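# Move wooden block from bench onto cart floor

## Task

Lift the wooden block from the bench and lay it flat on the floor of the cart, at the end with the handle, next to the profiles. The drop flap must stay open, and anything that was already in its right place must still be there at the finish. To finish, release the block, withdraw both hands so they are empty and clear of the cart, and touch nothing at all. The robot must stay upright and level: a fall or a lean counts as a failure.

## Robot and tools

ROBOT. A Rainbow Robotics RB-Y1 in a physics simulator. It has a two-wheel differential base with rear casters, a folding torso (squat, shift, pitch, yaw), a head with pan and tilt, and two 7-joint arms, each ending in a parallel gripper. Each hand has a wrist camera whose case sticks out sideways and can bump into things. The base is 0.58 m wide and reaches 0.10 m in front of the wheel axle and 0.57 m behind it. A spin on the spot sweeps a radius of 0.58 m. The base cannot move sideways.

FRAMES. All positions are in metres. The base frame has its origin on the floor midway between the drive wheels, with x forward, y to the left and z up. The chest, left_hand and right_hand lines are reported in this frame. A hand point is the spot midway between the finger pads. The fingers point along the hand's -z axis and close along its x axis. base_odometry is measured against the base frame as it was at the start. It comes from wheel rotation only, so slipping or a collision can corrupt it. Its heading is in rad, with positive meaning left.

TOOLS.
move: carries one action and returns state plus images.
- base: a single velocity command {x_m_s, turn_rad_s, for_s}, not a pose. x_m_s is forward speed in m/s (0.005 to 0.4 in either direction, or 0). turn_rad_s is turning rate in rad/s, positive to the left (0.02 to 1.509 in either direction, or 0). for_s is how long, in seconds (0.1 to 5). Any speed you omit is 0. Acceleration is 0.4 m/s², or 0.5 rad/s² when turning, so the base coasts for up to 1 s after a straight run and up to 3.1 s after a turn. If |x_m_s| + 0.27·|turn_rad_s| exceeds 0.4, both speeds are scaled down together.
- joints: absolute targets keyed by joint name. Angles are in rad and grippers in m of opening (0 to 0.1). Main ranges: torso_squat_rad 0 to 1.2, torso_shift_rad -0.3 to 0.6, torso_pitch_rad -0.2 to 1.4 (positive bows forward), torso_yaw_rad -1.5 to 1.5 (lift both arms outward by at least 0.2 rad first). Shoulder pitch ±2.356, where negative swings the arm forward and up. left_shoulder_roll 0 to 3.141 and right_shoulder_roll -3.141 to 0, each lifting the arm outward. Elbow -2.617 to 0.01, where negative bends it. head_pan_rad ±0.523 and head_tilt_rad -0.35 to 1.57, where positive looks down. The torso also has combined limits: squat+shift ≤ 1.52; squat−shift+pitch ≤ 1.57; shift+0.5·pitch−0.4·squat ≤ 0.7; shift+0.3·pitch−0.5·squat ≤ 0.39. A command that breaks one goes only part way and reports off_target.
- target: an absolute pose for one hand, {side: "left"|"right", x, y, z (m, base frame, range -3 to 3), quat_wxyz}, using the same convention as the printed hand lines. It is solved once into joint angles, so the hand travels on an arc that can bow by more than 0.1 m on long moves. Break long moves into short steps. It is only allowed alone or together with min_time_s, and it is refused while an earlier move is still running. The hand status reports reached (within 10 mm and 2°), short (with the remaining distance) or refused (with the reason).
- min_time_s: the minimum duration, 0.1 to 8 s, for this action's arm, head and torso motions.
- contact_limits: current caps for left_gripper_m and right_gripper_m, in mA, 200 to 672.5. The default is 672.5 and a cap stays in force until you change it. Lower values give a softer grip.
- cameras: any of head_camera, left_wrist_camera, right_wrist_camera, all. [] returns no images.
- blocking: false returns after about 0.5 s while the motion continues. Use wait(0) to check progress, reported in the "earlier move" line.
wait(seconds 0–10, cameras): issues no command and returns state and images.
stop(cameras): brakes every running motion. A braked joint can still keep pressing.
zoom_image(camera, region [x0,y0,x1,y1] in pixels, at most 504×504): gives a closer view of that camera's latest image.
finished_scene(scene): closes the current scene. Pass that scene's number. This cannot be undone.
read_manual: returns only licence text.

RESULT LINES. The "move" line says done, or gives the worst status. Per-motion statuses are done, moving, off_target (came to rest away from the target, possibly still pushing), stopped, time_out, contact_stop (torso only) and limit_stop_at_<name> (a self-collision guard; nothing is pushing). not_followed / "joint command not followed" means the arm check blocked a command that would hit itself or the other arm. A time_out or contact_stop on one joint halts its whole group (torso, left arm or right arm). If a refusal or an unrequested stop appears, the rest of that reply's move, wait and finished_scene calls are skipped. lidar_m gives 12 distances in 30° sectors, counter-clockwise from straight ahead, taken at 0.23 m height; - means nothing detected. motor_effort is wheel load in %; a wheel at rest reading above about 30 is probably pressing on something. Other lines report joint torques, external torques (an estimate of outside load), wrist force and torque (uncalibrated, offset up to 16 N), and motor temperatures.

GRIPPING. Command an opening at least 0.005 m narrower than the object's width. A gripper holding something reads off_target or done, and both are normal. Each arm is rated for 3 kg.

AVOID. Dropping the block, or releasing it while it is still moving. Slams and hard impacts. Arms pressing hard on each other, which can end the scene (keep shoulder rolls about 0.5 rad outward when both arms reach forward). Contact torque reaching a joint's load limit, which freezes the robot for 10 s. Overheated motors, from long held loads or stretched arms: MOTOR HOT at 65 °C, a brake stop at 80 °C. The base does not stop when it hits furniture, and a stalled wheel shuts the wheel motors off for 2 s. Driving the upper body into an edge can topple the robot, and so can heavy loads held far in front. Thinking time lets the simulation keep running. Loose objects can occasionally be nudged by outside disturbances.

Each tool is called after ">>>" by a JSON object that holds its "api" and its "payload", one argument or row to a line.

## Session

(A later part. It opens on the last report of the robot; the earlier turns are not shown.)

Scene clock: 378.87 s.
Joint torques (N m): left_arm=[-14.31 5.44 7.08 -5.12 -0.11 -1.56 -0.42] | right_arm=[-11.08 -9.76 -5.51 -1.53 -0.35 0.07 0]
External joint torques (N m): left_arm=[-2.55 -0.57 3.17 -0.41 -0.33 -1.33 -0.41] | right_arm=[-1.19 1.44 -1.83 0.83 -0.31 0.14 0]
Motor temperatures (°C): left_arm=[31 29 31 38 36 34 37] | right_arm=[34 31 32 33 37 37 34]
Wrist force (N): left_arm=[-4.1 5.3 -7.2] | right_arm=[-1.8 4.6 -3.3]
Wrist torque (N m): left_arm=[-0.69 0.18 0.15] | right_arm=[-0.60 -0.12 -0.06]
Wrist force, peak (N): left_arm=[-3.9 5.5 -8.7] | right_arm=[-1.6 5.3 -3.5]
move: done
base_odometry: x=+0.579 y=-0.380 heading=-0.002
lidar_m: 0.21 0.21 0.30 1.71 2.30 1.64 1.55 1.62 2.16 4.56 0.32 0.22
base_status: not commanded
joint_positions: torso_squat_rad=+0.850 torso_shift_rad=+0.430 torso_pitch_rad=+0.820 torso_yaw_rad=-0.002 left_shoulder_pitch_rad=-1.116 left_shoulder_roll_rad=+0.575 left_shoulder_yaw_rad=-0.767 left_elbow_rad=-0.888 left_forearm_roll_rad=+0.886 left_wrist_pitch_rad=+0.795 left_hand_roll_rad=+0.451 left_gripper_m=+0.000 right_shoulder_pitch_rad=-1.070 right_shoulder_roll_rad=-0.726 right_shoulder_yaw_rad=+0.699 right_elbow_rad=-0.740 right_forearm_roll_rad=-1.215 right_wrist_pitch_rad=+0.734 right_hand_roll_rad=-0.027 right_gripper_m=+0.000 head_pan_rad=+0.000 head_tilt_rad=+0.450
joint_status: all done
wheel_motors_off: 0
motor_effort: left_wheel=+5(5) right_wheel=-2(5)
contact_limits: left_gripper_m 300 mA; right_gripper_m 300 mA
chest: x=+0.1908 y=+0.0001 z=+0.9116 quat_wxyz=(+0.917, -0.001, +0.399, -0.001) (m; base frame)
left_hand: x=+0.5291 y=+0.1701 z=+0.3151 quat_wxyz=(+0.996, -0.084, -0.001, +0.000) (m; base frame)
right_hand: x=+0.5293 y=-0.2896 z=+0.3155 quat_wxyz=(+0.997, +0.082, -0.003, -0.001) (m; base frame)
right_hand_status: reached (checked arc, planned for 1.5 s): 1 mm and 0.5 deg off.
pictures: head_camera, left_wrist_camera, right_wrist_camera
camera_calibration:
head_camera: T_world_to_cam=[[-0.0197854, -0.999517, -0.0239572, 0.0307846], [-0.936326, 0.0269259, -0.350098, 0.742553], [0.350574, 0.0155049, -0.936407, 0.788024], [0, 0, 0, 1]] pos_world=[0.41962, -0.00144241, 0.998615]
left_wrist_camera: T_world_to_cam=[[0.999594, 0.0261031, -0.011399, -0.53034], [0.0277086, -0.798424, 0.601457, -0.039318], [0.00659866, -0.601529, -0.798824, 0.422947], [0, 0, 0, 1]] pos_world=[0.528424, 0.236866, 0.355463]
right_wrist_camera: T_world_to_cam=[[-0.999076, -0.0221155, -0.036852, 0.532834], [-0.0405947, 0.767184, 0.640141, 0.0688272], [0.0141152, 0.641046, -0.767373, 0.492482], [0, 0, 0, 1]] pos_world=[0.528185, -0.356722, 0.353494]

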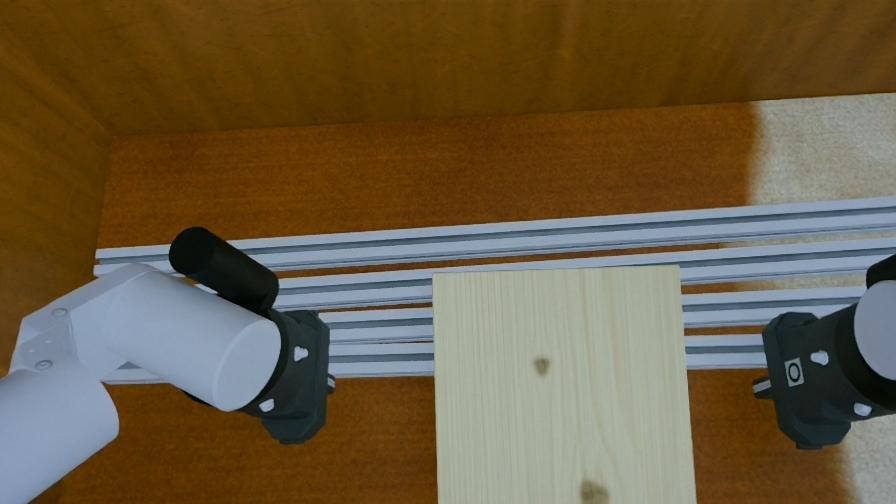

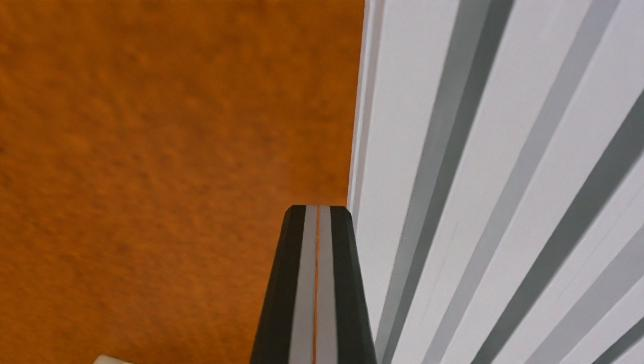

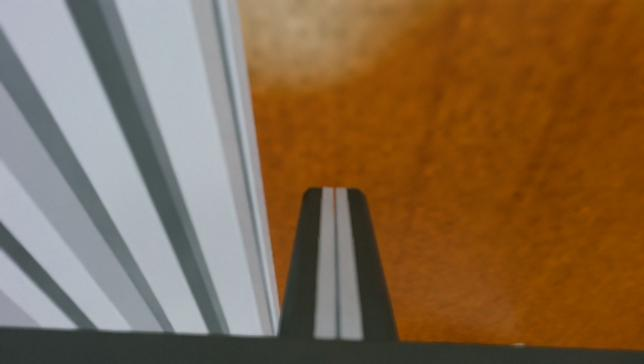

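>>> {"api": "move", "payload": {
  "target": {"side":"left","x":0.51,"y":0.1,"z":0.36,"quat_wxyz":[0.9964,-0.085,0,0]},
  "cameras": []
}}

>>> {"api": "move", "payload": {
  "target": {"side":"right","x":0.51,"y":-0.23,"z":0.36,"quat_wxyz":[0.9964,0.085,0,0]},
  "cameras": []
}}

>>> {"api": "move", "payload": {
  "target": {"side":"left","x":0.51,"y":0.058,"z":0.352,"quat_wxyz":[0.9964,-0.085,0,0]},
  "cameras": []
}}

>>> {"api": "move", "payload": {
  "target": {"side":"right","x":0.51,"y":-0.17,"z":0.352,"quat_wxyz":[0.9964,0.085,0,0]},
  "cameras": []
}}

>>> {"api": "move", "payload": {
  "target": {"side":"left","x":0.51,"y":0.045,"z":0.352,"quat_wxyz":[0.9964,-0.085,0,0]}
}}

Scene clock: 383.33 s.
Joint torques (N m): left_arm=[-10.89 2.75 5.09 -6.28 0.24 -0.59 -0.17] | right_arm=[-10.83 -10.1 -5.27 -2.34 -0.35 0.07 0.17]
External joint torques (N m): left_arm=[0.69 -0.9 0.37 0.18 0.02 -0.28 -0.17] | right_arm=[-0.94 1.11 -1.59 0.02 -0.31 0.14 0.16]
Motor temperatures (°C): left_arm=[31 29 31 38 36 34 37] | right_arm=[34 31 32 33 36 37 34]
Wrist force (N): left_arm=[0.5 4.7 -7.3] | right_arm=[-1.5 4.5 -3.1]
Wrist torque (N m): left_arm=[-0.64 0.18 0.09] | right_arm=[-0.60 -0.12 -0.05]
Wrist force, peak (N): left_arm=[-3.4 5.6 -8.2] | right_arm=[-1.6 5.3 -3.3]
move: done
base_odometry: x=+0.579 y=-0.380 heading=-0.002
lidar_m: 0.20 0.22 0.28 1.70 2.32 1.63 1.55 1.63 2.17 4.55 0.31 0.22
base_status: not commanded
joint_positions: torso_squat_rad=+0.850 torso_shift_rad=+0.430 torso_pitch_rad=+0.820 torso_yaw_rad=-0.003 left_shoulder_pitch_rad=-1.091 left_shoulder_roll_rad=+0.593 left_shoulder_yaw_rad=-0.836 left_elbow_rad=-1.258 left_forearm_roll_rad=+0.690 left_wrist_pitch_rad=+0.990 left_hand_roll_rad=+0.816 left_gripper_m=+0.000 right_shoulder_pitch_rad=-1.070 right_shoulder_roll_rad=-0.726 right_shoulder_yaw_rad=+0.699 right_elbow_rad=-0.740 right_forearm_roll_rad=-1.215 right_wrist_pitch_rad=+0.734 right_hand_roll_rad=-0.027 right_gripper_m=+0.000 head_pan_rad=+0.000 head_tilt_rad=+0.450
joint_status: all done
wheel_motors_off: 0
motor_effort: left_wheel=+4(7) right_wheel=-1(5)
contact_limits: left_gripper_m 300 mA; right_gripper_m 300 mA
chest: x=+0.1908 y=+0.0001 z=+0.9115 quat_wxyz=(+0.917, -0.001, +0.399, -0.001) (m; base frame)
left_hand: x=+0.5103 y=+0.0998 z=+0.3600 quat_wxyz=(+0.996, -0.086, +0.001, +0.000) (m; base frame)
left_hand_status: reached (checked arc, planned for 0.7 s): 0 mm and 0.2 deg off.
right_hand: x=+0.5293 y=-0.2897 z=+0.3154 quat_wxyz=(+0.997, +0.082, -0.003, -0.001) (m; base frame)
pictures: none
No camera images: "cameras" was empty.

Scene clock: 384.77 s.
Joint torques (N m): left_arm=[-10.86 2.59 5.19 -6.26 0.28 -0.58 -0.19] | right_arm=[-9.16 -10.98 -4.72 -4.75 -0.25 -0.16 0.13]
External joint torques (N m): left_arm=[0.72 -1.07 0.47 0.2 0.06 -0.27 -0.19] | right_arm=[-0.09 -0.84 0.68 -0.45 -0.23 0.04 0.13]
Motor temperatures (°C): left_arm=[31 29 31 38 36 34 37] | right_arm=[34 31 31 33 36 37 34]
Wrist force (N): left_arm=[1.2 5.7 -7.5] | right_arm=[-0.8 5.0 -3.6]
Wrist torque (N m): left_arm=[-0.74 0.24 0.11] | right_arm=[-0.62 0.03 -0.04]
Wrist force, peak (N): left_arm=[1.6 5.1 -8.7] | right_arm=[-0.9 6.0 -3.4]
move: done
base_odometry: x=+0.579 y=-0.380 heading=-0.002
lidar_m: 0.21 0.22 0.30 1.71 2.33 1.63 1.55 1.63 2.17 4.57 0.33 0.22
base_status: not commanded
joint_positions: torso_squat_rad=+0.850 torso_shift_rad=+0.430 torso_pitch_rad=+0.820 torso_yaw_rad=-0.003 left_shoulder_pitch_rad=-1.091 left_shoulder_roll_rad=+0.593 left_shoulder_yaw_rad=-0.836 left_elbow_rad=-1.258 left_forearm_roll_rad=+0.690 left_wrist_pitch_rad=+0.990 left_hand_roll_rad=+0.816 left_gripper_m=+0.000 right_shoulder_pitch_rad=-0.968 right_shoulder_roll_rad=-0.860 right_shoulder_yaw_rad=+0.769 right_elbow_rad=-1.284 right_forearm_roll_rad=-0.947 right_wrist_pitch_rad=+0.855 right_hand_roll_rad=-0.544 right_gripper_m=+0.000 head_pan_rad=+0.000 head_tilt_rad=+0.450
joint_status: all done
wheel_motors_off: 0
motor_effort: left_wheel=+2(4) right_wheel=-2(8)
contact_limits: left_gripper_m 300 mA; right_gripper_m 300 mA
chest: x=+0.1908 y=+0.0001 z=+0.9115 quat_wxyz=(+0.917, -0.001, +0.399, -0.001) (m; base frame)
left_hand: x=+0.5103 y=+0.0998 z=+0.3600 quat_wxyz=(+0.996, -0.086, +0.001, +0.000) (m; base frame)
right_hand: x=+0.5102 y=-0.2298 z=+0.3601 quat_wxyz=(+0.996, +0.086, +0.000, +0.000) (m; base frame)
right_hand_status: reached (checked arc, planned for 0.9 s): 0 mm and 0.1 deg off.
pictures: none
No camera images: "cameras" was empty.

Scene clock: 385.50 s.
Joint torques (N m): left_arm=[-12.66 0.47 4.85 -6.6 0.27 -1.12 0.04] | right_arm=[-9.3 -11.06 -4.64 -4.51 -0.22 -0.21 0.33]
External joint torques (N m): left_arm=[-0.28 -1.01 0.71 0.04 0.07 -0.8 0.04] | right_arm=[-0.22 -0.92 0.77 -0.21 -0.2 -0.02 0.33]
Motor temperatures (°C): left_arm=[31 29 31 38 36 34 37] | right_arm=[34 31 31 33 36 37 34]
Wrist force (N): left_arm=[-0.4 7.2 -8.3] | right_arm=[-0.5 4.9 -2.9]
Wrist torque (N m): left_arm=[-0.65 0.16 0.08] | right_arm=[-0.59 0.04 -0.06]
Wrist force, peak (N): left_arm=[0.4 10.2 -7.8] | right_arm=[-1.1 5.1 -3.1]
move: done
base_odometry: x=+0.579 y=-0.380 heading=-0.002
lidar_m: 0.20 0.21 0.30 1.70 2.31 1.63 1.56 1.62 2.16 4.57 0.31 0.22
base_status: not commanded
joint_positions: torso_squat_rad=+0.850 torso_shift_rad=+0.430 torso_pitch_rad=+0.820 torso_yaw_rad=-0.003 left_shoulder_pitch_rad=-1.148 left_shoulder_roll_rad=+0.471 left_shoulder_yaw_rad=-0.862 left_elbow_rad=-1.144 left_forearm_roll_rad=+0.635 left_wrist_pitch_rad=+0.984 left_hand_roll_rad=+0.858 left_gripper_m=+0.000 right_shoulder_pitch_rad=-0.968 right_shoulder_roll_rad=-0.860 right_shoulder_yaw_rad=+0.769 right_elbow_rad=-1.284 right_forearm_roll_rad=-0.947 right_wrist_pitch_rad=+0.855 right_hand_roll_rad=-0.544 right_gripper_m=+0.000 head_pan_rad=+0.000 head_tilt_rad=+0.450
joint_status: all done
wheel_motors_off: 0
motor_effort: left_wheel=+2(4) right_wheel=-3(5)
contact_limits: left_gripper_m 300 mA; right_gripper_m 300 mA
chest: x=+0.1908 y=+0.0000 z=+0.9115 quat_wxyz=(+0.917, -0.001, +0.399, -0.001) (m; base frame)
left_hand: x=+0.5095 y=+0.0584 z=+0.3526 quat_wxyz=(+0.996, -0.085, +0.000, +0.000) (m; base frame)
left_hand_status: reached (checked arc, planned for 0.4 s): 1 mm and 0.0 deg off.
right_hand: x=+0.5102 y=-0.2298 z=+0.3601 quat_wxyz=(+0.996, +0.086, +0.000, +0.000) (m; base frame)
pictures: none
No camera images: "cameras" was empty.

Scene clock: 386.27 s.
Joint torques (N m): left_arm=[-16.58 -29.22 2.8 -21.12 7.24 -9.86 0.08] | right_arm=[-15.57 29.7 2.13 -20.16 -6.44 -6.02 1.13]
External joint torques (N m): left_arm=[-4.15 -30.93 -1.39 -14.56 7.05 -9.56 0.08] | right_arm=[-5.42 37.33 7.11 -15.19 -6.46 -5.79 1.13]
Motor temperatures (°C): left_arm=[31 29 31 38 36 34 37] | right_arm=[34 31 31 33 36 37 34]
Wrist force (N): left_arm=[2.6 52.1 21.1] | right_arm=[-8.3 -48.2 44.4]
Wrist torque (N m): left_arm=[0.49 0.16 0.17] | right_arm=[1.47 -2.49 -1.28]
Wrist force, peak (N): left_arm=[6.1 59.1 21.6] | right_arm=[-13.3 -61.1 56.2]
move: done
base_odometry: x=+0.579 y=-0.380 heading=-0.002
lidar_m: 0.21 0.22 0.30 1.71 2.31 1.64 1.56 1.62 2.17 4.56 0.32 0.22
base_status: not commanded
joint_positions: torso_squat_rad=+0.850 torso_shift_rad=+0.429 torso_pitch_rad=+0.818 torso_yaw_rad=-0.003 left_shoulder_pitch_rad=-1.147 left_shoulder_roll_rad=+0.479 left_shoulder_yaw_rad=-0.862 left_elbow_rad=-1.141 left_forearm_roll_rad=+0.633 left_wrist_pitch_rad=+0.986 left_hand_roll_rad=+0.858 left_gripper_m=+0.000 right_shoulder_pitch_rad=-1.028 right_shoulder_roll_rad=-0.739 right_shoulder_yaw_rad=+0.812 right_elbow_rad=-1.256 right_forearm_roll_rad=-0.813 right_wrist_pitch_rad=+0.900 right_hand_roll_rad=-0.680 right_gripper_m=+0.000 head_pan_rad=+0.000 head_tilt_rad=+0.450
joint_status: all done
wheel_motors_off: 0
motor_effort: left_wheel=+1(8) right_wheel=+4(5)
contact_limits: left_gripper_m 300 mA; right_gripper_m 300 mA
chest: x=+0.1899 y=+0.0001 z=+0.9121 quat_wxyz=(+0.918, -0.001, +0.398, -0.001) (m; base frame)
left_hand: x=+0.5111 y=+0.0650 z=+0.3524 quat_wxyz=(+0.997, -0.079, -0.002, +0.002) (m; base frame)
right_hand: x=+0.5114 y=-0.1782 z=+0.3534 quat_wxyz=(+0.997, +0.078, -0.002, -0.002) (m; base frame)
right_hand_status: reached (checked arc, planned for 0.4 s): 8 mm and 0.8 deg off.
pictures: none
No camera images: "cameras" was empty.

Scene clock: 386.90 s.
Joint torques (N m): left_arm=[-21.39 -47.82 1.09 -31.06 11.19 -15.84 0.13] | right_arm=[-16.56 43 2.14 -27.52 -8.97 -8.73 1.05]
External joint torques (N m): left_arm=[-8.66 -49 -2.92 -24.53 11.01 -15.55 0.13] | right_arm=[-6.4 50.72 7.13 -22.59 -8.99 -8.52 1.05]
Motor temperatures (°C): left_arm=[31 29 31 38 36 34 37] | right_arm=[34 31 31 33 37 37 34]
Wrist force (N): left_arm=[3.7 79.2 28.0] | right_arm=[-8.3 -69.5 56.5]
Wrist torque (N m): left_arm=[1.01 0.17 0.09] | right_arm=[1.95 -2.36 -0.91]
Wrist force, peak (N): left_arm=[1.3 93.2 56.8] | right_arm=[-8.1 -71.3 59.1]
move: short
base_odometry: x=+0.579 y=-0.380 heading=-0.002
lidar_m: 0.20 0.21 0.30 1.71 2.31 1.65 1.54 1.61 2.14 4.57 0.32 0.22
base_status: not commanded
joint_positions: torso_squat_rad=+0.850 torso_shift_rad=+0.429 torso_pitch_rad=+0.817 torso_yaw_rad=-0.003 left_shoulder_pitch_rad=-1.168 left_shoulder_roll_rad=+0.443 left_shoulder_yaw_rad=-0.867 left_elbow_rad=-1.091 left_forearm_roll_rad=+0.624 left_wrist_pitch_rad=+0.984 left_hand_roll_rad=+0.863 left_gripper_m=+0.000 right_shoulder_pitch_rad=-1.027 right_shoulder_roll_rad=-0.743 right_shoulder_yaw_rad=+0.812 right_elbow_rad=-1.254 right_forearm_roll_rad=-0.812 right_wrist_pitch_rad=+0.901 right_hand_roll_rad=-0.680 right_gripper_m=+0.000 head_pan_rad=+0.000 head_tilt_rad=+0.450
joint_status: all done
wheel_motors_off: 0
motor_effort: left_wheel=+4(14) right_wheel=-3(7)
contact_limits: left_gripper_m 300 mA; right_gripper_m 300 mA
chest: x=+0.1896 y=+0.0001 z=+0.9123 quat_wxyz=(+0.918, -0.001, +0.397, -0.001) (m; base frame)
left_hand: x=+0.5117 y=+0.0565 z=+0.3496 quat_wxyz=(+0.997, -0.075, +0.000, +0.003) (m; base frame)
left_hand_status: short (checked arc, planned for 0.3 s): 12 mm and 1.2 deg off.
right_hand: x=+0.5119 y=-0.1812 z=+0.3535 quat_wxyz=(+0.997, +0.076, -0.002, -0.002) (m; base frame)
pictures: head_camera, left_wrist_camera, right_wrist_camera
camera_calibration:
head_camera: T_world_to_cam=[[-0.0199121, -0.999519, -0.0237628, 0.0306522], [-0.935321, 0.0270199, -0.352766, 0.744009], [0.353239, 0.0152016, -0.93541, 0.7878], [0, 0, 0, 1]] pos_world=[0.418216, -0.00144137, 1.0001]
left_wrist_camera: T_world_to_cam=[[0.99942, 0.0316405, -0.0126179, -0.509274], [0.0330264, -0.809341, 0.586409, -0.147149], [0.00834212, -0.586486, -0.809916, 0.384578], [0, 0, 0, 1]] pos_world=[0.51063, 0.122569, 0.391339]
right_wrist_camera: T_world_to_cam=[[-0.99922, -0.0194762, -0.0343615, 0.518833], [-0.0367985, 0.775115, 0.630748, -0.0366732], [0.0143495, 0.63152, -0.775226, 0.453346], [0, 0, 0, 1]] pos_world=[0.510574, -0.247767, 0.392406]

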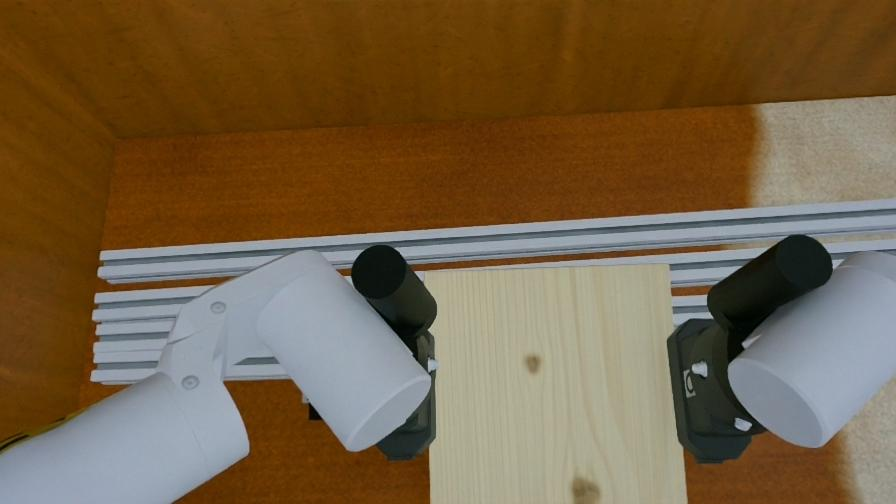

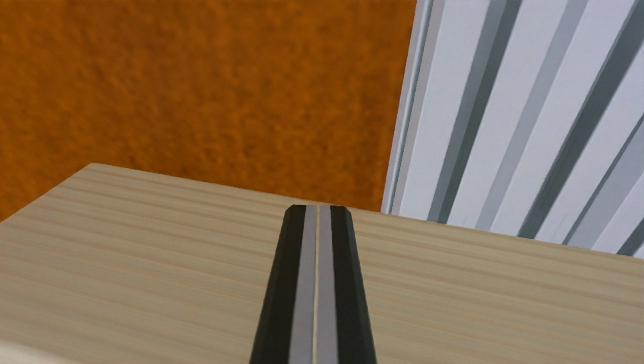

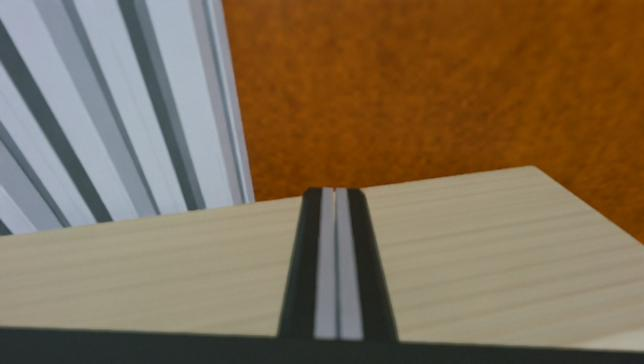

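>>> {"api": "move", "payload": {
  "joints": {"torso_squat_rad":0.79,"torso_shift_rad":0.40,"torso_pitch_rad":0.82},
  "min_time_s": 1.5
}}

Scene clock: 390.10 s.
Joint torques (N m): left_arm=[-30.81 -42.67 7.4 -35.73 11.09 -14.57 0.15] | right_arm=[-23.12 36.12 -2.55 -31.08 -9.06 -9.17 0.13]
External joint torques (N m): left_arm=[-18.24 -43.79 3.46 -29.22 10.9 -14.29 0.15] | right_arm=[-13.1 43.77 2.38 -26.15 -9.08 -8.97 0.13]
Motor temperatures (°C): left_arm=[31 29 31 39 36 35 37] | right_arm=[34 31 31 34 37 38 34]
Wrist force (N): left_arm=[3.1 72.3 -21.0] | right_arm=[-0.9 -60.4 4.5]
Wrist torque (N m): left_arm=[1.38 0.13 -0.25] | right_arm=[0.49 0.09 0.00]
Wrist force, peak (N): left_arm=[3.0 79.9 28.0] | right_arm=[-8.0 -69.6 56.2]
move: done
base_odometry: x=+0.579 y=-0.380 heading=-0.002
lidar_m: 0.21 0.22 0.29 1.71 2.31 1.63 1.56 1.63 2.17 4.57 0.32 0.22
base_status: not commanded
joint_positions: torso_squat_rad=+0.790 torso_shift_rad=+0.400 torso_pitch_rad=+0.821 torso_yaw_rad=-0.003 left_shoulder_pitch_rad=-1.166 left_shoulder_roll_rad=+0.441 left_shoulder_yaw_rad=-0.869 left_elbow_rad=-1.089 left_forearm_roll_rad=+0.624 left_wrist_pitch_rad=+0.984 left_hand_roll_rad=+0.863 left_gripper_m=+0.000 right_shoulder_pitch_rad=-1.025 right_shoulder_roll_rad=-0.741 right_shoulder_yaw_rad=+0.813 right_elbow_rad=-1.253 right_forearm_roll_rad=-0.812 right_wrist_pitch_rad=+0.901 right_hand_roll_rad=-0.680 right_gripper_m=+0.000 head_pan_rad=+0.000 head_tilt_rad=+0.450
joint_status: all done
wheel_motors_off: 0
motor_effort: left_wheel=+2(4) right_wheel=-4(5)
contact_limits: left_gripper_m 300 mA; right_gripper_m 300 mA
chest: x=+0.1904 y=+0.0001 z=+0.9451 quat_wxyz=(+0.917, -0.001, +0.399, -0.001) (m; base frame)
left_hand: x=+0.5082 y=+0.0571 z=+0.3799 quat_wxyz=(+0.997, -0.074, +0.003, +0.003) (m; base frame)
right_hand: x=+0.5088 y=-0.1807 z=+0.3842 quat_wxyz=(+0.997, +0.076, +0.001, -0.002) (m; base frame)
pictures: head_camera, left_wrist_camera, right_wrist_camera
camera_calibration:
head_camera: T_world_to_cam=[[-0.0199367, -0.999516, -0.0238746, 0.0315577], [-0.936667, 0.0270236, -0.349177, 0.75316], [0.349653, 0.0154011, -0.936753, 0.820152], [0, 0, 0, 1]] pos_world=[0.419321, -0.00144186, 1.03202]
left_wrist_camera: T_world_to_cam=[[0.999303, 0.0314476, -0.0200968, -0.502567], [0.0372617, -0.810455, 0.584615, -0.165725], [0.00209713, -0.584956, -0.811062, 0.412987], [0, 0, 0, 1]] pos_world=[0.507526, 0.123071, 0.421743]
right_wrist_camera: T_world_to_cam=[[-0.999421, -0.0201884, -0.0273841, 0.51414], [-0.0329468, 0.775036, 0.631057, -0.0585037], [0.00848363, 0.631594, -0.775253, 0.479882], [0, 0, 0, 1]] pos_world=[0.507843, -0.247369, 0.423028]

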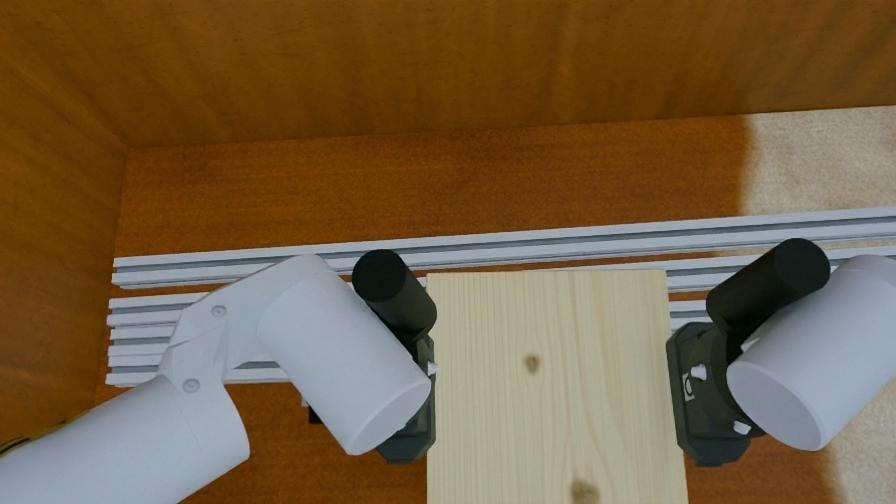

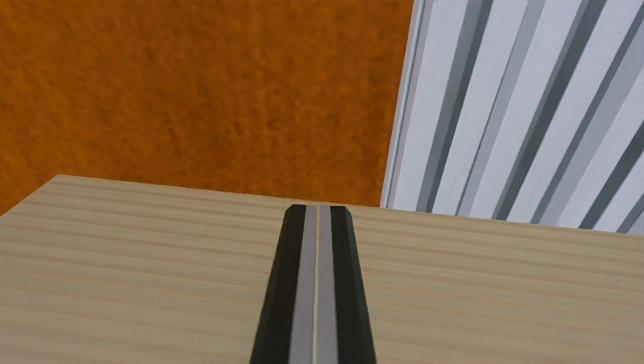

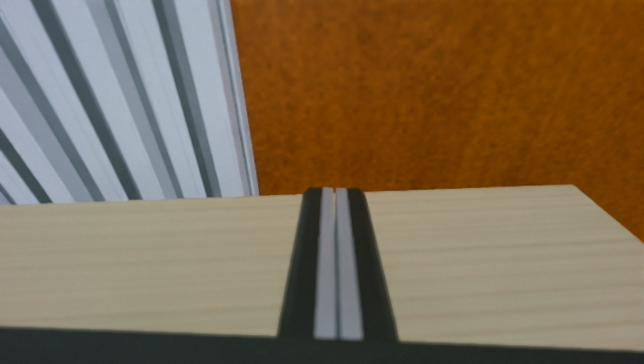

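>>> {"api": "move", "payload": {
  "target": {"side":"left","x":0.495,"y":0.045,"z":0.386,"quat_wxyz":[0.9964,-0.085,0,0]},
  "cameras": [],
  "min_time_s": 0.6
}}

>>> {"api": "move", "payload": {
  "target": {"side":"right","x":0.48,"y":-0.168,"z":0.386,"quat_wxyz":[0.9964,0.085,0,0]},
  "cameras": ["left_wrist_camera","head_camera"],
  "min_time_s": 0.6
}}

Scene clock: 396.77 s.
Joint torques (N m): left_arm=[-19.73 -22.32 5.3 -21.67 5.08 -7.7 -0.1] | right_arm=[-23.04 18.94 -5.42 -24.41 -6.74 -6.68 -0.09]
External joint torques (N m): left_arm=[-7.95 -23.6 1.37 -15.12 4.9 -7.45 -0.09] | right_arm=[-13.02 26.46 -0.49 -19.43 -6.75 -6.47 -0.09]
Motor temperatures (°C): left_arm=[32 30 31 40 37 37 37] | right_arm=[34 32 31 35 38 39 34]
Wrist force (N): left_arm=[1.9 42.1 -11.6] | right_arm=[-1.9 -33.8 -11.4]
Wrist torque (N m): left_arm=[-0.07 0.15 0.38] | right_arm=[-1.72 -0.06 0.20]
Wrist force, peak (N): left_arm=[3.1 73.7 -21.6] | right_arm=[-1.4 -61.1 4.3]
move: short
base_odometry: x=+0.579 y=-0.380 heading=-0.002
lidar_m: 0.21 0.22 0.29 1.70 2.30 1.64 1.56 1.61 2.15 4.57 0.32 0.23
base_status: not commanded
joint_positions: torso_squat_rad=+0.790 torso_shift_rad=+0.400 torso_pitch_rad=+0.821 torso_yaw_rad=-0.002 left_shoulder_pitch_rad=-1.128 left_shoulder_roll_rad=+0.465 left_shoulder_yaw_rad=-0.881 left_elbow_rad=-1.143 left_forearm_roll_rad=+0.594 left_wrist_pitch_rad=+1.000 left_hand_roll_rad=+0.904 left_gripper_m=+0.000 right_shoulder_pitch_rad=-1.026 right_shoulder_roll_rad=-0.737 right_shoulder_yaw_rad=+0.814 right_elbow_rad=-1.255 right_forearm_roll_rad=-0.813 right_wrist_pitch_rad=+0.900 right_hand_roll_rad=-0.680 right_gripper_m=+0.000 head_pan_rad=+0.000 head_tilt_rad=+0.450
joint_status: left_shoulder_roll_rad time_out (moved +0.024 of +0.006); left_elbow_rad time_out (moved -0.054 of -0.075); left_wrist_pitch_rad time_out (moved +0.016 of +0.010); the others done
wheel_motors_off: 0
on_its_own: left_elbow_rad is held at -1.147, not at your -1.164, since a time_out
motor_effort: left_wheel=+4(4) right_wheel=-3(5)
contact_limits: left_gripper_m 300 mA; right_gripper_m 300 mA
chest: x=+0.1904 y=+0.0000 z=+0.9452 quat_wxyz=(+0.917, -0.001, +0.399, -0.001) (m; base frame)
left_hand: x=+0.4943 y=+0.0667 z=+0.3771 quat_wxyz=(+0.998, -0.064, +0.006, +0.007) (m; base frame)
left_hand_status: short (checked arc, planned for 0.6 s): time_out, 23 mm and 2.6 deg off.
right_hand: x=+0.5079 y=-0.1771 z=+0.3843 quat_wxyz=(+0.997, +0.079, +0.002, -0.001) (m; base frame)
pictures: none
No camera images: "cameras" was empty.

not run: a stop that you did not command came earlier in this reply.

>>> {"api": "move", "payload": {
  "target": {"side":"right","x":0.49,"y":-0.163,"z":0.386,"quat_wxyz":[0.9964,0.085,0,0]},
  "cameras": ["left_wrist_camera","head_camera"]
}}

Scene clock: 398.30 s.
Joint torques (N m): left_arm=[-23.3 -30.29 5.24 -26.31 6.84 -10.49 0.11] | right_arm=[-24.57 25.72 -5.14 -31.89 -8.32 -9.18 0.26]
External joint torques (N m): left_arm=[-11.54 -31.62 1.32 -19.79 6.67 -10.25 0.11] | right_arm=[-15.38 32.91 -0.36 -26.69 -8.34 -8.97 0.26]
Motor temperatures (°C): left_arm=[32 30 31 40 37 37 37] | right_arm=[34 32 31 35 38 39 34]
Wrist force (N): left_arm=[1.4 58.6 -7.3] | right_arm=[-0.3 -50.0 -12.3]
Wrist torque (N m): left_arm=[-1.02 0.26 -0.27] | right_arm=[-1.31 0.01 -0.44]
Wrist force, peak (N): left_arm=[2.1 62.3 -4.1] | right_arm=[2.2 -55.6 -15.0]
move: done
base_odometry: x=+0.579 y=-0.380 heading=-0.002
lidar_m: 0.21 0.22 0.30 1.69 2.30 1.64 1.55 1.62 2.15 4.56 0.31 0.22
base_status: not commanded
joint_positions: torso_squat_rad=+0.790 torso_shift_rad=+0.400 torso_pitch_rad=+0.821 torso_yaw_rad=-0.003 left_shoulder_pitch_rad=-1.127 left_shoulder_roll_rad=+0.467 left_shoulder_yaw_rad=-0.882 left_elbow_rad=-1.142 left_forearm_roll_rad=+0.593 left_wrist_pitch_rad=+1.000 left_hand_roll_rad=+0.904 left_gripper_m=+0.000 right_shoulder_pitch_rad=-0.985 right_shoulder_roll_rad=-0.743 right_shoulder_yaw_rad=+0.827 right_elbow_rad=-1.319 right_forearm_roll_rad=-0.765 right_wrist_pitch_rad=+0.903 right_hand_roll_rad=-0.740 right_gripper_m=+0.000 head_pan_rad=+0.000 head_tilt_rad=+0.450
joint_status: all done
wheel_motors_off: 0
on_its_own: left_elbow_rad is held at -1.147, not at your -1.164, since a time_out
motor_effort: left_wheel=+2(4) right_wheel=-3(4)
contact_limits: left_gripper_m 300 mA; right_gripper_m 300 mA
chest: x=+0.1904 y=+0.0000 z=+0.9452 quat_wxyz=(+0.917, -0.001, +0.399, -0.001) (m; base frame)
left_hand: x=+0.4942 y=+0.0688 z=+0.3765 quat_wxyz=(+0.998, -0.062, +0.007, +0.007) (m; base frame)
right_hand: x=+0.4895 y=-0.1719 z=+0.3835 quat_wxyz=(+0.997, +0.079, +0.004, -0.002) (m; base frame)
right_hand_status: reached (checked arc, planned for 0.3 s): 9 mm and 0.9 deg off.
pictures: head_camera, left_wrist_camera
camera_calibration:
head_camera: T_world_to_cam=[[-0.0198998, -0.999515, -0.0239732, 0.0315438], [-0.936623, 0.0270254, -0.349294, 0.753265], [0.349772, 0.015503, -0.936706, 0.820055], [0, 0, 0, 1]] pos_world=[0.419321, -0.00154211, 1.03202]
left_wrist_camera: T_world_to_cam=[[0.998907, 0.0388657, -0.0259786, -0.487089], [0.0467448, -0.823299, 0.56568, -0.15035], [0.000597435, -0.566276, -0.824216, 0.421398], [0, 0, 0, 1]] pos_world=[0.493332, 0.133775, 0.419719]

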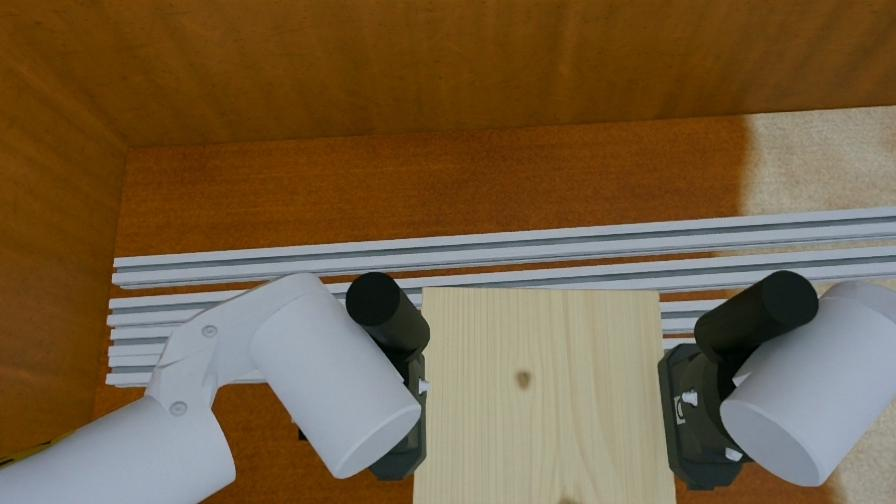

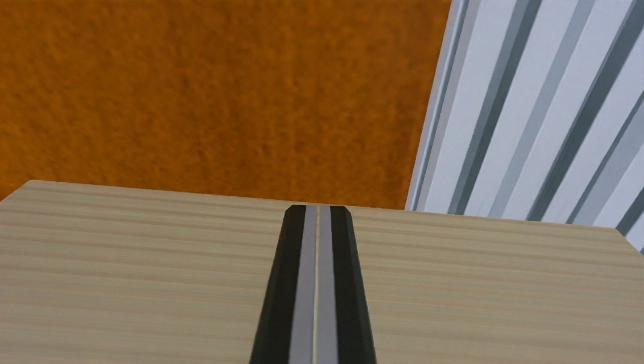

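>>> {"api": "move", "payload": {
  "target": {"side":"left","x":0.465,"y":0.06,"z":0.386,"quat_wxyz":[0.9964,-0.085,0,0]},
  "cameras": []
}}

>>> {"api": "move", "payload": {
  "target": {"side":"right","x":0.455,"y":-0.16,"z":0.387,"quat_wxyz":[0.9964,0.085,0,0]},
  "cameras": ["left_wrist_camera","head_camera"]
}}

Scene clock: 400.57 s.
Joint torques (N m): left_arm=[-26.21 -33.96 6.14 -33.94 7.06 -13.78 -0.28] | right_arm=[-21.29 26.9 -4.54 -27.69 -7.58 -8.07 -0.04]
External joint torques (N m): left_arm=[-16.26 -35.35 2.27 -26.96 6.89 -13.46 -0.27] | right_arm=[-12.08 34.09 0.25 -22.48 -7.59 -7.86 -0.04]
Motor temperatures (°C): left_arm=[32 30 31 41 37 37 37] | right_arm=[34 32 31 36 38 39 34]
Wrist force (N): left_arm=[0.3 62.5 -18.5] | right_arm=[1.4 -50.1 1.0]
Wrist torque (N m): left_arm=[1.11 0.34 0.50] | right_arm=[0.11 0.13 0.25]
Wrist force, peak (N): left_arm=[3.1 71.4 -18.6] | right_arm=[-2.3 -61.5 3.7]
move: done
base_odometry: x=+0.579 y=-0.380 heading=-0.002
lidar_m: 0.21 0.22 0.30 1.70 2.31 1.64 1.55 1.61 2.18 4.57 0.31 0.23
base_status: not commanded
joint_positions: torso_squat_rad=+0.790 torso_shift_rad=+0.400 torso_pitch_rad=+0.821 torso_yaw_rad=-0.002 left_shoulder_pitch_rad=-1.036 left_shoulder_roll_rad=+0.525 left_shoulder_yaw_rad=-0.904 left_elbow_rad=-1.312 left_forearm_roll_rad=+0.537 left_wrist_pitch_rad=+1.008 left_hand_roll_rad=+0.975 left_gripper_m=+0.000 right_shoulder_pitch_rad=-0.986 right_shoulder_roll_rad=-0.744 right_shoulder_yaw_rad=+0.827 right_elbow_rad=-1.321 right_forearm_roll_rad=-0.765 right_wrist_pitch_rad=+0.903 right_hand_roll_rad=-0.740 right_gripper_m=+0.000 head_pan_rad=+0.000 head_tilt_rad=+0.450
joint_status: all done
wheel_motors_off: 0
motor_effort: left_wheel=+3(6) right_wheel=-4(5)
contact_limits: left_gripper_m 300 mA; right_gripper_m 300 mA
chest: x=+0.1904 y=+0.0000 z=+0.9452 quat_wxyz=(+0.917, -0.001, +0.399, -0.001) (m; base frame)
left_hand: x=+0.4641 y=+0.0692 z=+0.3826 quat_wxyz=(+0.997, -0.076, +0.003, +0.002) (m; base frame)
left_hand_status: reached (checked arc, planned for 0.5 s): 10 mm and 1.1 deg off.
right_hand: x=+0.4900 y=-0.1714 z=+0.3839 quat_wxyz=(+0.997, +0.079, +0.003, -0.002) (m; base frame)
pictures: none
No camera images: "cameras" was empty.

Scene clock: 401.37 s.
Joint torques (N m): left_arm=[-26.13 -37.1 6.39 -35.57 8.67 -14.8 0.06] | right_arm=[-20.37 29.83 -1.51 -31 -7.07 -10.24 0.43]
External joint torques (N m): left_arm=[-16.19 -38.53 2.51 -28.57 8.46 -14.48 0.06] | right_arm=[-12.96 36.72 2.96 -25.4 -7.11 -10.01 0.43]
Motor temperatures (°C): left_arm=[32 30 31 41 37 37 37] | right_arm=[34 32 31 36 38 39 34]
Wrist force (N): left_arm=[2.7 68.3 -18.1] | right_arm=[-1.1 -57.1 2.6]
Wrist torque (N m): left_arm=[1.20 0.11 -0.29] | right_arm=[0.25 -0.04 -0.47]
Wrist force, peak (N): left_arm=[2.5 74.8 -19.5] | right_arm=[-1.8 -62.8 4.2]
move: done
base_odometry: x=+0.579 y=-0.380 heading=-0.002
lidar_m: 0.20 0.21 0.31 1.70 2.31 1.64 1.54 1.62 2.14 4.57 0.33 0.22
base_status: not commanded
joint_positions: torso_squat_rad=+0.790 torso_shift_rad=+0.400 torso_pitch_rad=+0.821 torso_yaw_rad=-0.002 left_shoulder_pitch_rad=-1.036 left_shoulder_roll_rad=+0.526 left_shoulder_yaw_rad=-0.904 left_elbow_rad=-1.311 left_forearm_roll_rad=+0.537 left_wrist_pitch_rad=+1.008 left_hand_roll_rad=+0.975 left_gripper_m=+0.000 right_shoulder_pitch_rad=-0.898 right_shoulder_roll_rad=-0.772 right_shoulder_yaw_rad=+0.849 right_elbow_rad=-1.452 right_forearm_roll_rad=-0.661 right_wrist_pitch_rad=+0.905 right_hand_roll_rad=-0.852 right_gripper_m=+0.000 head_pan_rad=+0.000 head_tilt_rad=+0.450
joint_status: all done
wheel_motors_off: 0
motor_effort: left_wheel=+3(6) right_wheel=-2(7)
contact_limits: left_gripper_m 300 mA; right_gripper_m 300 mA
chest: x=+0.1904 y=+0.0000 z=+0.9452 quat_wxyz=(+0.917, -0.001, +0.399, -0.001) (m; base frame)
left_hand: x=+0.4644 y=+0.0701 z=+0.3824 quat_wxyz=(+0.997, -0.075, +0.002, +0.002) (m; base frame)
right_hand: x=+0.4547 y=-0.1691 z=+0.3851 quat_wxyz=(+0.997, +0.077, +0.002, -0.002) (m; base frame)
right_hand_status: reached (checked arc, planned for 0.4 s): 9 mm and 1.0 deg off.
pictures: head_camera, left_wrist_camera
camera_calibration:
head_camera: T_world_to_cam=[[-0.0198998, -0.999515, -0.0239732, 0.0315462], [-0.936623, 0.0270254, -0.349294, 0.7533], [0.349772, 0.015503, -0.936706, 0.820149], [0, 0, 0, 1]] pos_world=[0.419321, -0.00154211, 1.03212]
left_wrist_camera: T_world_to_cam=[[0.999426, 0.0288803, -0.0176928, -0.459888], [0.0337664, -0.809007, 0.586828, -0.154336], [0.00263415, -0.587089, -0.809518, 0.421995], [0, 0, 0, 1]] pos_world=[0.463724, 0.136172, 0.424045]

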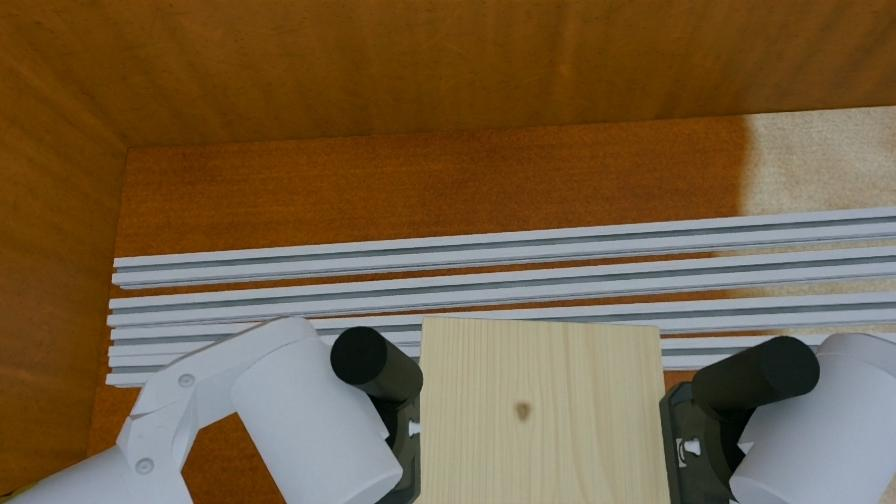

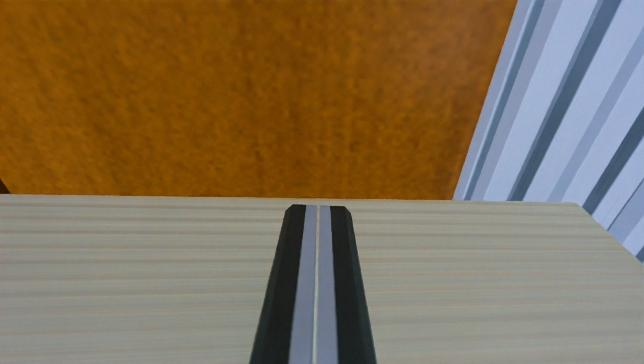

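Excellent; continue the same.

>>> {"api": "move", "payload": {
  "target": {"side":"left","x":0.435,"y":0.061,"z":0.386,"quat_wxyz":[0.9964,-0.085,0,0]},
  "cameras": []
}}

>>> {"api": "move", "payload": {
  "target": {"side":"right","x":0.425,"y":-0.158,"z":0.387,"quat_wxyz":[0.9964,0.085,0,0]},
  "cameras": ["left_wrist_camera","right_wrist_camera","head_camera"]
}}

Scene clock: 403.43 s.
Joint torques (N m): left_arm=[-24.7 -35.92 4.98 -35.44 7.08 -15.03 -0.19] | right_arm=[-19.62 29.31 -2.01 -29.28 -6.95 -9.72 -0.19]
External joint torques (N m): left_arm=[-16.34 -37.08 1.48 -28.23 6.92 -14.71 -0.18] | right_arm=[-12.2 36.15 2.46 -23.68 -6.99 -9.48 -0.19]
Motor temperatures (°C): left_arm=[32 30 31 41 37 37 37] | right_arm=[34 32 31 36 38 39 34]
Wrist force (N): left_arm=[0.9 66.7 -19.3] | right_arm=[-0.5 -54.5 1.7]
Wrist torque (N m): left_arm=[1.13 0.25 0.50] | right_arm=[0.28 0.07 0.32]
Wrist force, peak (N): left_arm=[2.7 69.9 -18.6] | right_arm=[-1.8 -59.3 3.7]
move: done
base_odometry: x=+0.579 y=-0.380 heading=-0.002
lidar_m: 0.21 0.22 0.29 1.70 2.30 1.65 1.56 1.63 2.16 4.56 0.32 0.22
base_status: not commanded
joint_positions: torso_squat_rad=+0.790 torso_shift_rad=+0.400 torso_pitch_rad=+0.821 torso_yaw_rad=-0.003 left_shoulder_pitch_rad=-0.965 left_shoulder_roll_rad=+0.546 left_shoulder_yaw_rad=-0.931 left_elbow_rad=-1.407 left_forearm_roll_rad=+0.465 left_wrist_pitch_rad=+1.017 left_hand_roll_rad=+1.046 left_gripper_m=+0.000 right_shoulder_pitch_rad=-0.898 right_shoulder_roll_rad=-0.772 right_shoulder_yaw_rad=+0.849 right_elbow_rad=-1.452 right_forearm_roll_rad=-0.661 right_wrist_pitch_rad=+0.905 right_hand_roll_rad=-0.852 right_gripper_m=+0.000 head_pan_rad=+0.000 head_tilt_rad=+0.450
joint_status: all done
wheel_motors_off: 0
motor_effort: left_wheel=+2(3) right_wheel=-2(4)
contact_limits: left_gripper_m 300 mA; right_gripper_m 300 mA
chest: x=+0.1904 y=+0.0001 z=+0.9452 quat_wxyz=(+0.917, -0.001, +0.399, -0.001) (m; base frame)
left_hand: x=+0.4341 y=+0.0707 z=+0.3824 quat_wxyz=(+0.997, -0.075, +0.002, +0.002) (m; base frame)
left_hand_status: reached (checked arc, planned for 0.4 s): 10 mm and 1.2 deg off.
right_hand: x=+0.4548 y=-0.1688 z=+0.3852 quat_wxyz=(+0.997, +0.077, +0.001, -0.002) (m; base frame)
pictures: none
No camera images: "cameras" was empty.

Scene clock: 404.23 s.
Joint torques (N m): left_arm=[-24.17 -37.8 5.29 -35.79 7.96 -15.53 0.12] | right_arm=[-18.96 29.64 -1.09 -31.75 -6.49 -11.01 0.34]
External joint torques (N m): left_arm=[-15.82 -38.99 1.8 -28.59 7.8 -15.23 0.12] | right_arm=[-13.05 36.13 2.92 -25.86 -6.54 -10.77 0.34]
Motor temperatures (°C): left_arm=[32 30 31 41 37 38 37] | right_arm=[34 32 31 36 38 39 34]
Wrist force (N): left_arm=[2.1 68.9 -19.9] | right_arm=[-1.7 -56.5 1.6]
Wrist torque (N m): left_arm=[1.10 0.07 -0.27] | right_arm=[0.22 -0.02 -0.48]
Wrist force, peak (N): left_arm=[0.6 74.8 -18.6] | right_arm=[-0.1 -63.2 4.9]
move: done
base_odometry: x=+0.579 y=-0.380 heading=-0.002
lidar_m: 0.21 0.21 0.30 1.71 2.31 1.64 1.54 1.62 2.15 4.56 0.33 0.22
base_status: not commanded
joint_positions: torso_squat_rad=+0.790 torso_shift_rad=+0.400 torso_pitch_rad=+0.821 torso_yaw_rad=-0.003 left_shoulder_pitch_rad=-0.965 left_shoulder_roll_rad=+0.546 left_shoulder_yaw_rad=-0.931 left_elbow_rad=-1.404 left_forearm_roll_rad=+0.465 left_wrist_pitch_rad=+1.017 left_hand_roll_rad=+1.046 left_gripper_m=+0.000 right_shoulder_pitch_rad=-0.826 right_shoulder_roll_rad=-0.785 right_shoulder_yaw_rad=+0.865 right_elbow_rad=-1.536 right_forearm_roll_rad=-0.576 right_wrist_pitch_rad=+0.903 right_hand_roll_rad=-0.927 right_gripper_m=+0.000 head_pan_rad=+0.000 head_tilt_rad=+0.450
joint_status: all done
wheel_motors_off: 0
motor_effort: left_wheel=+2(4) right_wheel=+0(5)
contact_limits: left_gripper_m 300 mA; right_gripper_m 300 mA
chest: x=+0.1904 y=+0.0000 z=+0.9452 quat_wxyz=(+0.917, -0.001, +0.399, -0.001) (m; base frame)
left_hand: x=+0.4342 y=+0.0720 z=+0.3818 quat_wxyz=(+0.997, -0.074, +0.002, +0.002) (m; base frame)
right_hand: x=+0.4245 y=-0.1671 z=+0.3849 quat_wxyz=(+0.997, +0.076, +0.001, -0.001) (m; base frame)
right_hand_status: reached (checked arc, planned for 0.3 s): 9 mm and 1.0 deg off.
pictures: head_camera, left_wrist_camera, right_wrist_camera
camera_calibration:
head_camera: T_world_to_cam=[[-0.0198998, -0.999515, -0.0239732, 0.0315462], [-0.936623, 0.0270254, -0.349294, 0.7533], [0.349772, 0.015503, -0.936706, 0.820149], [0, 0, 0, 1]] pos_world=[0.419321, -0.00154211, 1.03212]
left_wrist_camera: T_world_to_cam=[[0.999421, 0.029367, -0.0171868, -0.430146], [0.0338726, -0.810667, 0.584527, -0.150409], [0.00323304, -0.58477, -0.811192, 0.422853], [0, 0, 0, 1]] pos_world=[0.433625, 0.137972, 0.42354]
right_wrist_camera: T_world_to_cam=[[-0.99938, -0.0220161, -0.0274847, 0.429981], [-0.0344353, 0.774317, 0.631861, -0.0721328], [0.00737072, 0.632415, -0.774595, 0.472933], [0, 0, 0, 1]] pos_world=[0.423744, -0.23377, 0.423728]

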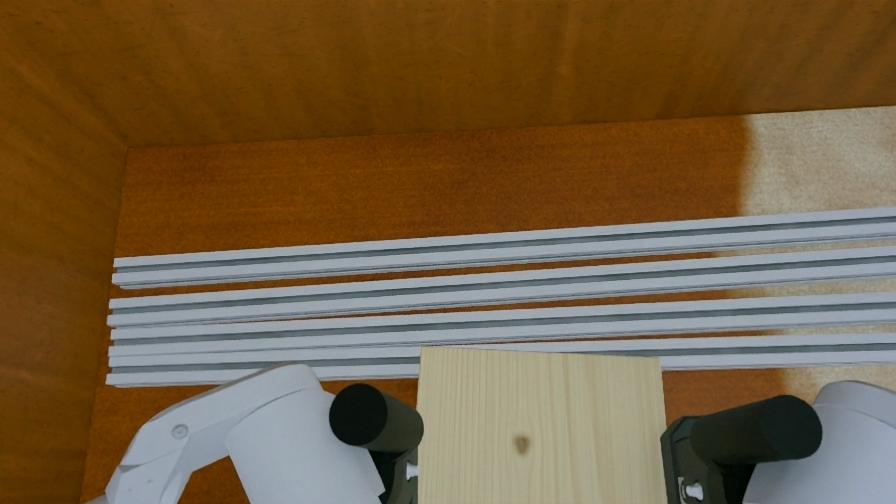

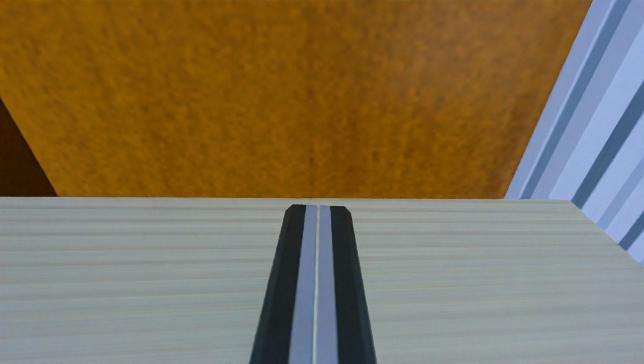

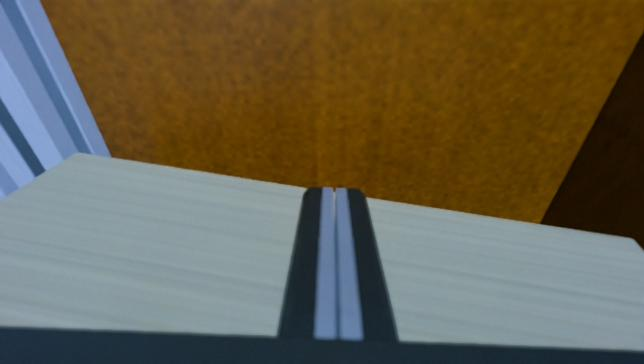

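>>> {"api": "move", "payload": {
  "joints": {"torso_squat_rad":0.88,"torso_shift_rad":0.446},
  "min_time_s": 3
}}

Scene clock: 412.47 s.
Joint torques (N m): left_arm=[-18.8 -44.78 0.27 -28.96 8.13 -19.21 0.24] | right_arm=[-16.2 39.98 2.63 -15.65 -5.94 -12.42 -0.03]
External joint torques (N m): left_arm=[-10.25 -46.01 -3.32 -21.74 7.98 -18.89 0.24] | right_arm=[-10.12 46.55 6.74 -9.76 -6.01 -12.16 -0.03]
Motor temperatures (°C): left_arm=[32 30 31 43 37 39 37] | right_arm=[35 32 31 37 38 40 34]
Wrist force (N): left_arm=[-2.9 84.2 50.7] | right_arm=[-32.1 -69.1 121.1]
Wrist torque (N m): left_arm=[0.79 0.55 -0.38] | right_arm=[2.54 -5.20 0.24]
Wrist force, peak (N): left_arm=[-2.7 84.1 51.1] | right_arm=[-32.2 -68.8 122.5]
move: done
base_odometry: x=+0.579 y=-0.380 heading=-0.002
lidar_m: 0.21 0.22 0.30 1.72 2.29 1.65 1.56 1.62 2.15 4.56 0.32 0.23
base_status: not commanded
joint_positions: torso_squat_rad=+0.880 torso_shift_rad=+0.444 torso_pitch_rad=+0.815 torso_yaw_rad=-0.003 left_shoulder_pitch_rad=-0.967 left_shoulder_roll_rad=+0.548 left_shoulder_yaw_rad=-0.930 left_elbow_rad=-1.409 left_forearm_roll_rad=+0.465 left_wrist_pitch_rad=+1.018 left_hand_roll_rad=+1.046 left_gripper_m=+0.000 right_shoulder_pitch_rad=-0.826 right_shoulder_roll_rad=-0.787 right_shoulder_yaw_rad=+0.864 right_elbow_rad=-1.540 right_forearm_roll_rad=-0.576 right_wrist_pitch_rad=+0.903 right_hand_roll_rad=-0.926 right_gripper_m=+0.000 head_pan_rad=+0.000 head_tilt_rad=+0.450
joint_status: all done
wheel_motors_off: 0
motor_effort: left_wheel=+9(10) right_wheel=+3(4)
contact_limits: left_gripper_m 300 mA; right_gripper_m 300 mA
chest: x=+0.1884 y=+0.0002 z=+0.8955 quat_wxyz=(+0.918, -0.001, +0.396, -0.001) (m; base frame)
left_hand: x=+0.4373 y=+0.0712 z=+0.3347 quat_wxyz=(+0.997, -0.075, -0.002, +0.001) (m; base frame)
right_hand: x=+0.4272 y=-0.1673 z=+0.3378 quat_wxyz=(+0.997, +0.076, -0.003, -0.001) (m; base frame)
pictures: head_camera, left_wrist_camera, right_wrist_camera
camera_calibration:
head_camera: T_world_to_cam=[[-0.0199572, -0.999524, -0.0235288, 0.030126], [-0.934456, 0.0270159, -0.355051, 0.738828], [0.355518, 0.0149008, -0.934551, 0.771243], [0, 0, 0, 1]] pos_world=[0.416813, -0.00134062, 0.983796]
left_wrist_camera: T_world_to_cam=[[0.999559, 0.0285886, -0.00801178, -0.437044], [0.027847, -0.80914, 0.586956, -0.12203], [0.0102976, -0.58692, -0.809579, 0.380829], [0, 0, 0, 1]] pos_world=[0.436328, 0.137272, 0.376436]
right_wrist_camera: T_world_to_cam=[[-0.999075, -0.022981, -0.0363462, 0.433997], [-0.0407901, 0.774043, 0.631818, -0.0393947], [0.0136137, 0.632716, -0.774264, 0.433746], [0, 0, 0, 1]] pos_world=[0.426084, -0.233972, 0.376499]

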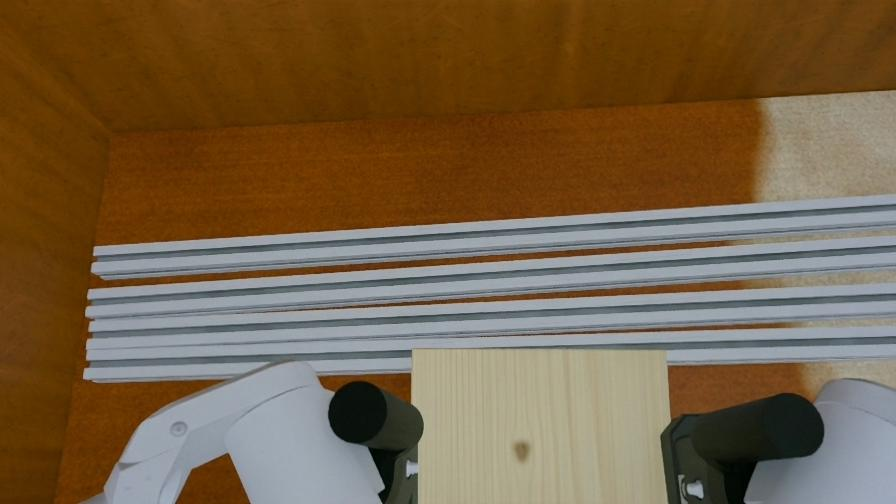

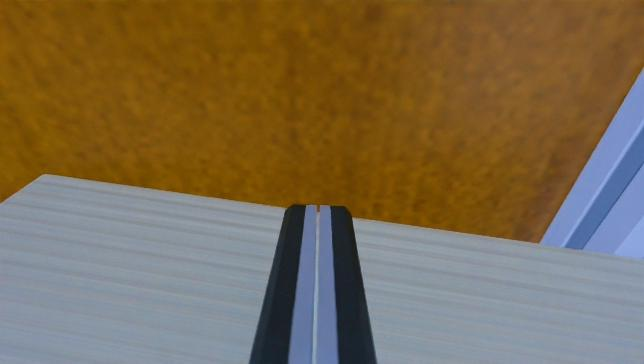

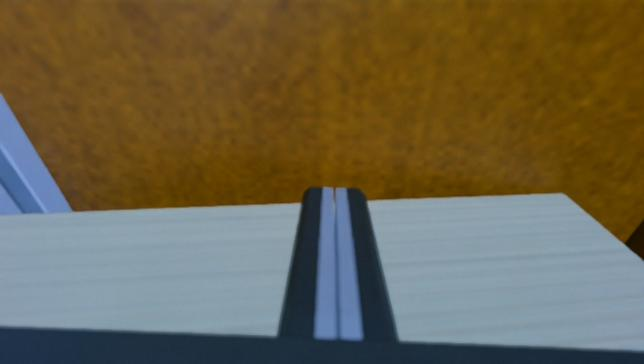

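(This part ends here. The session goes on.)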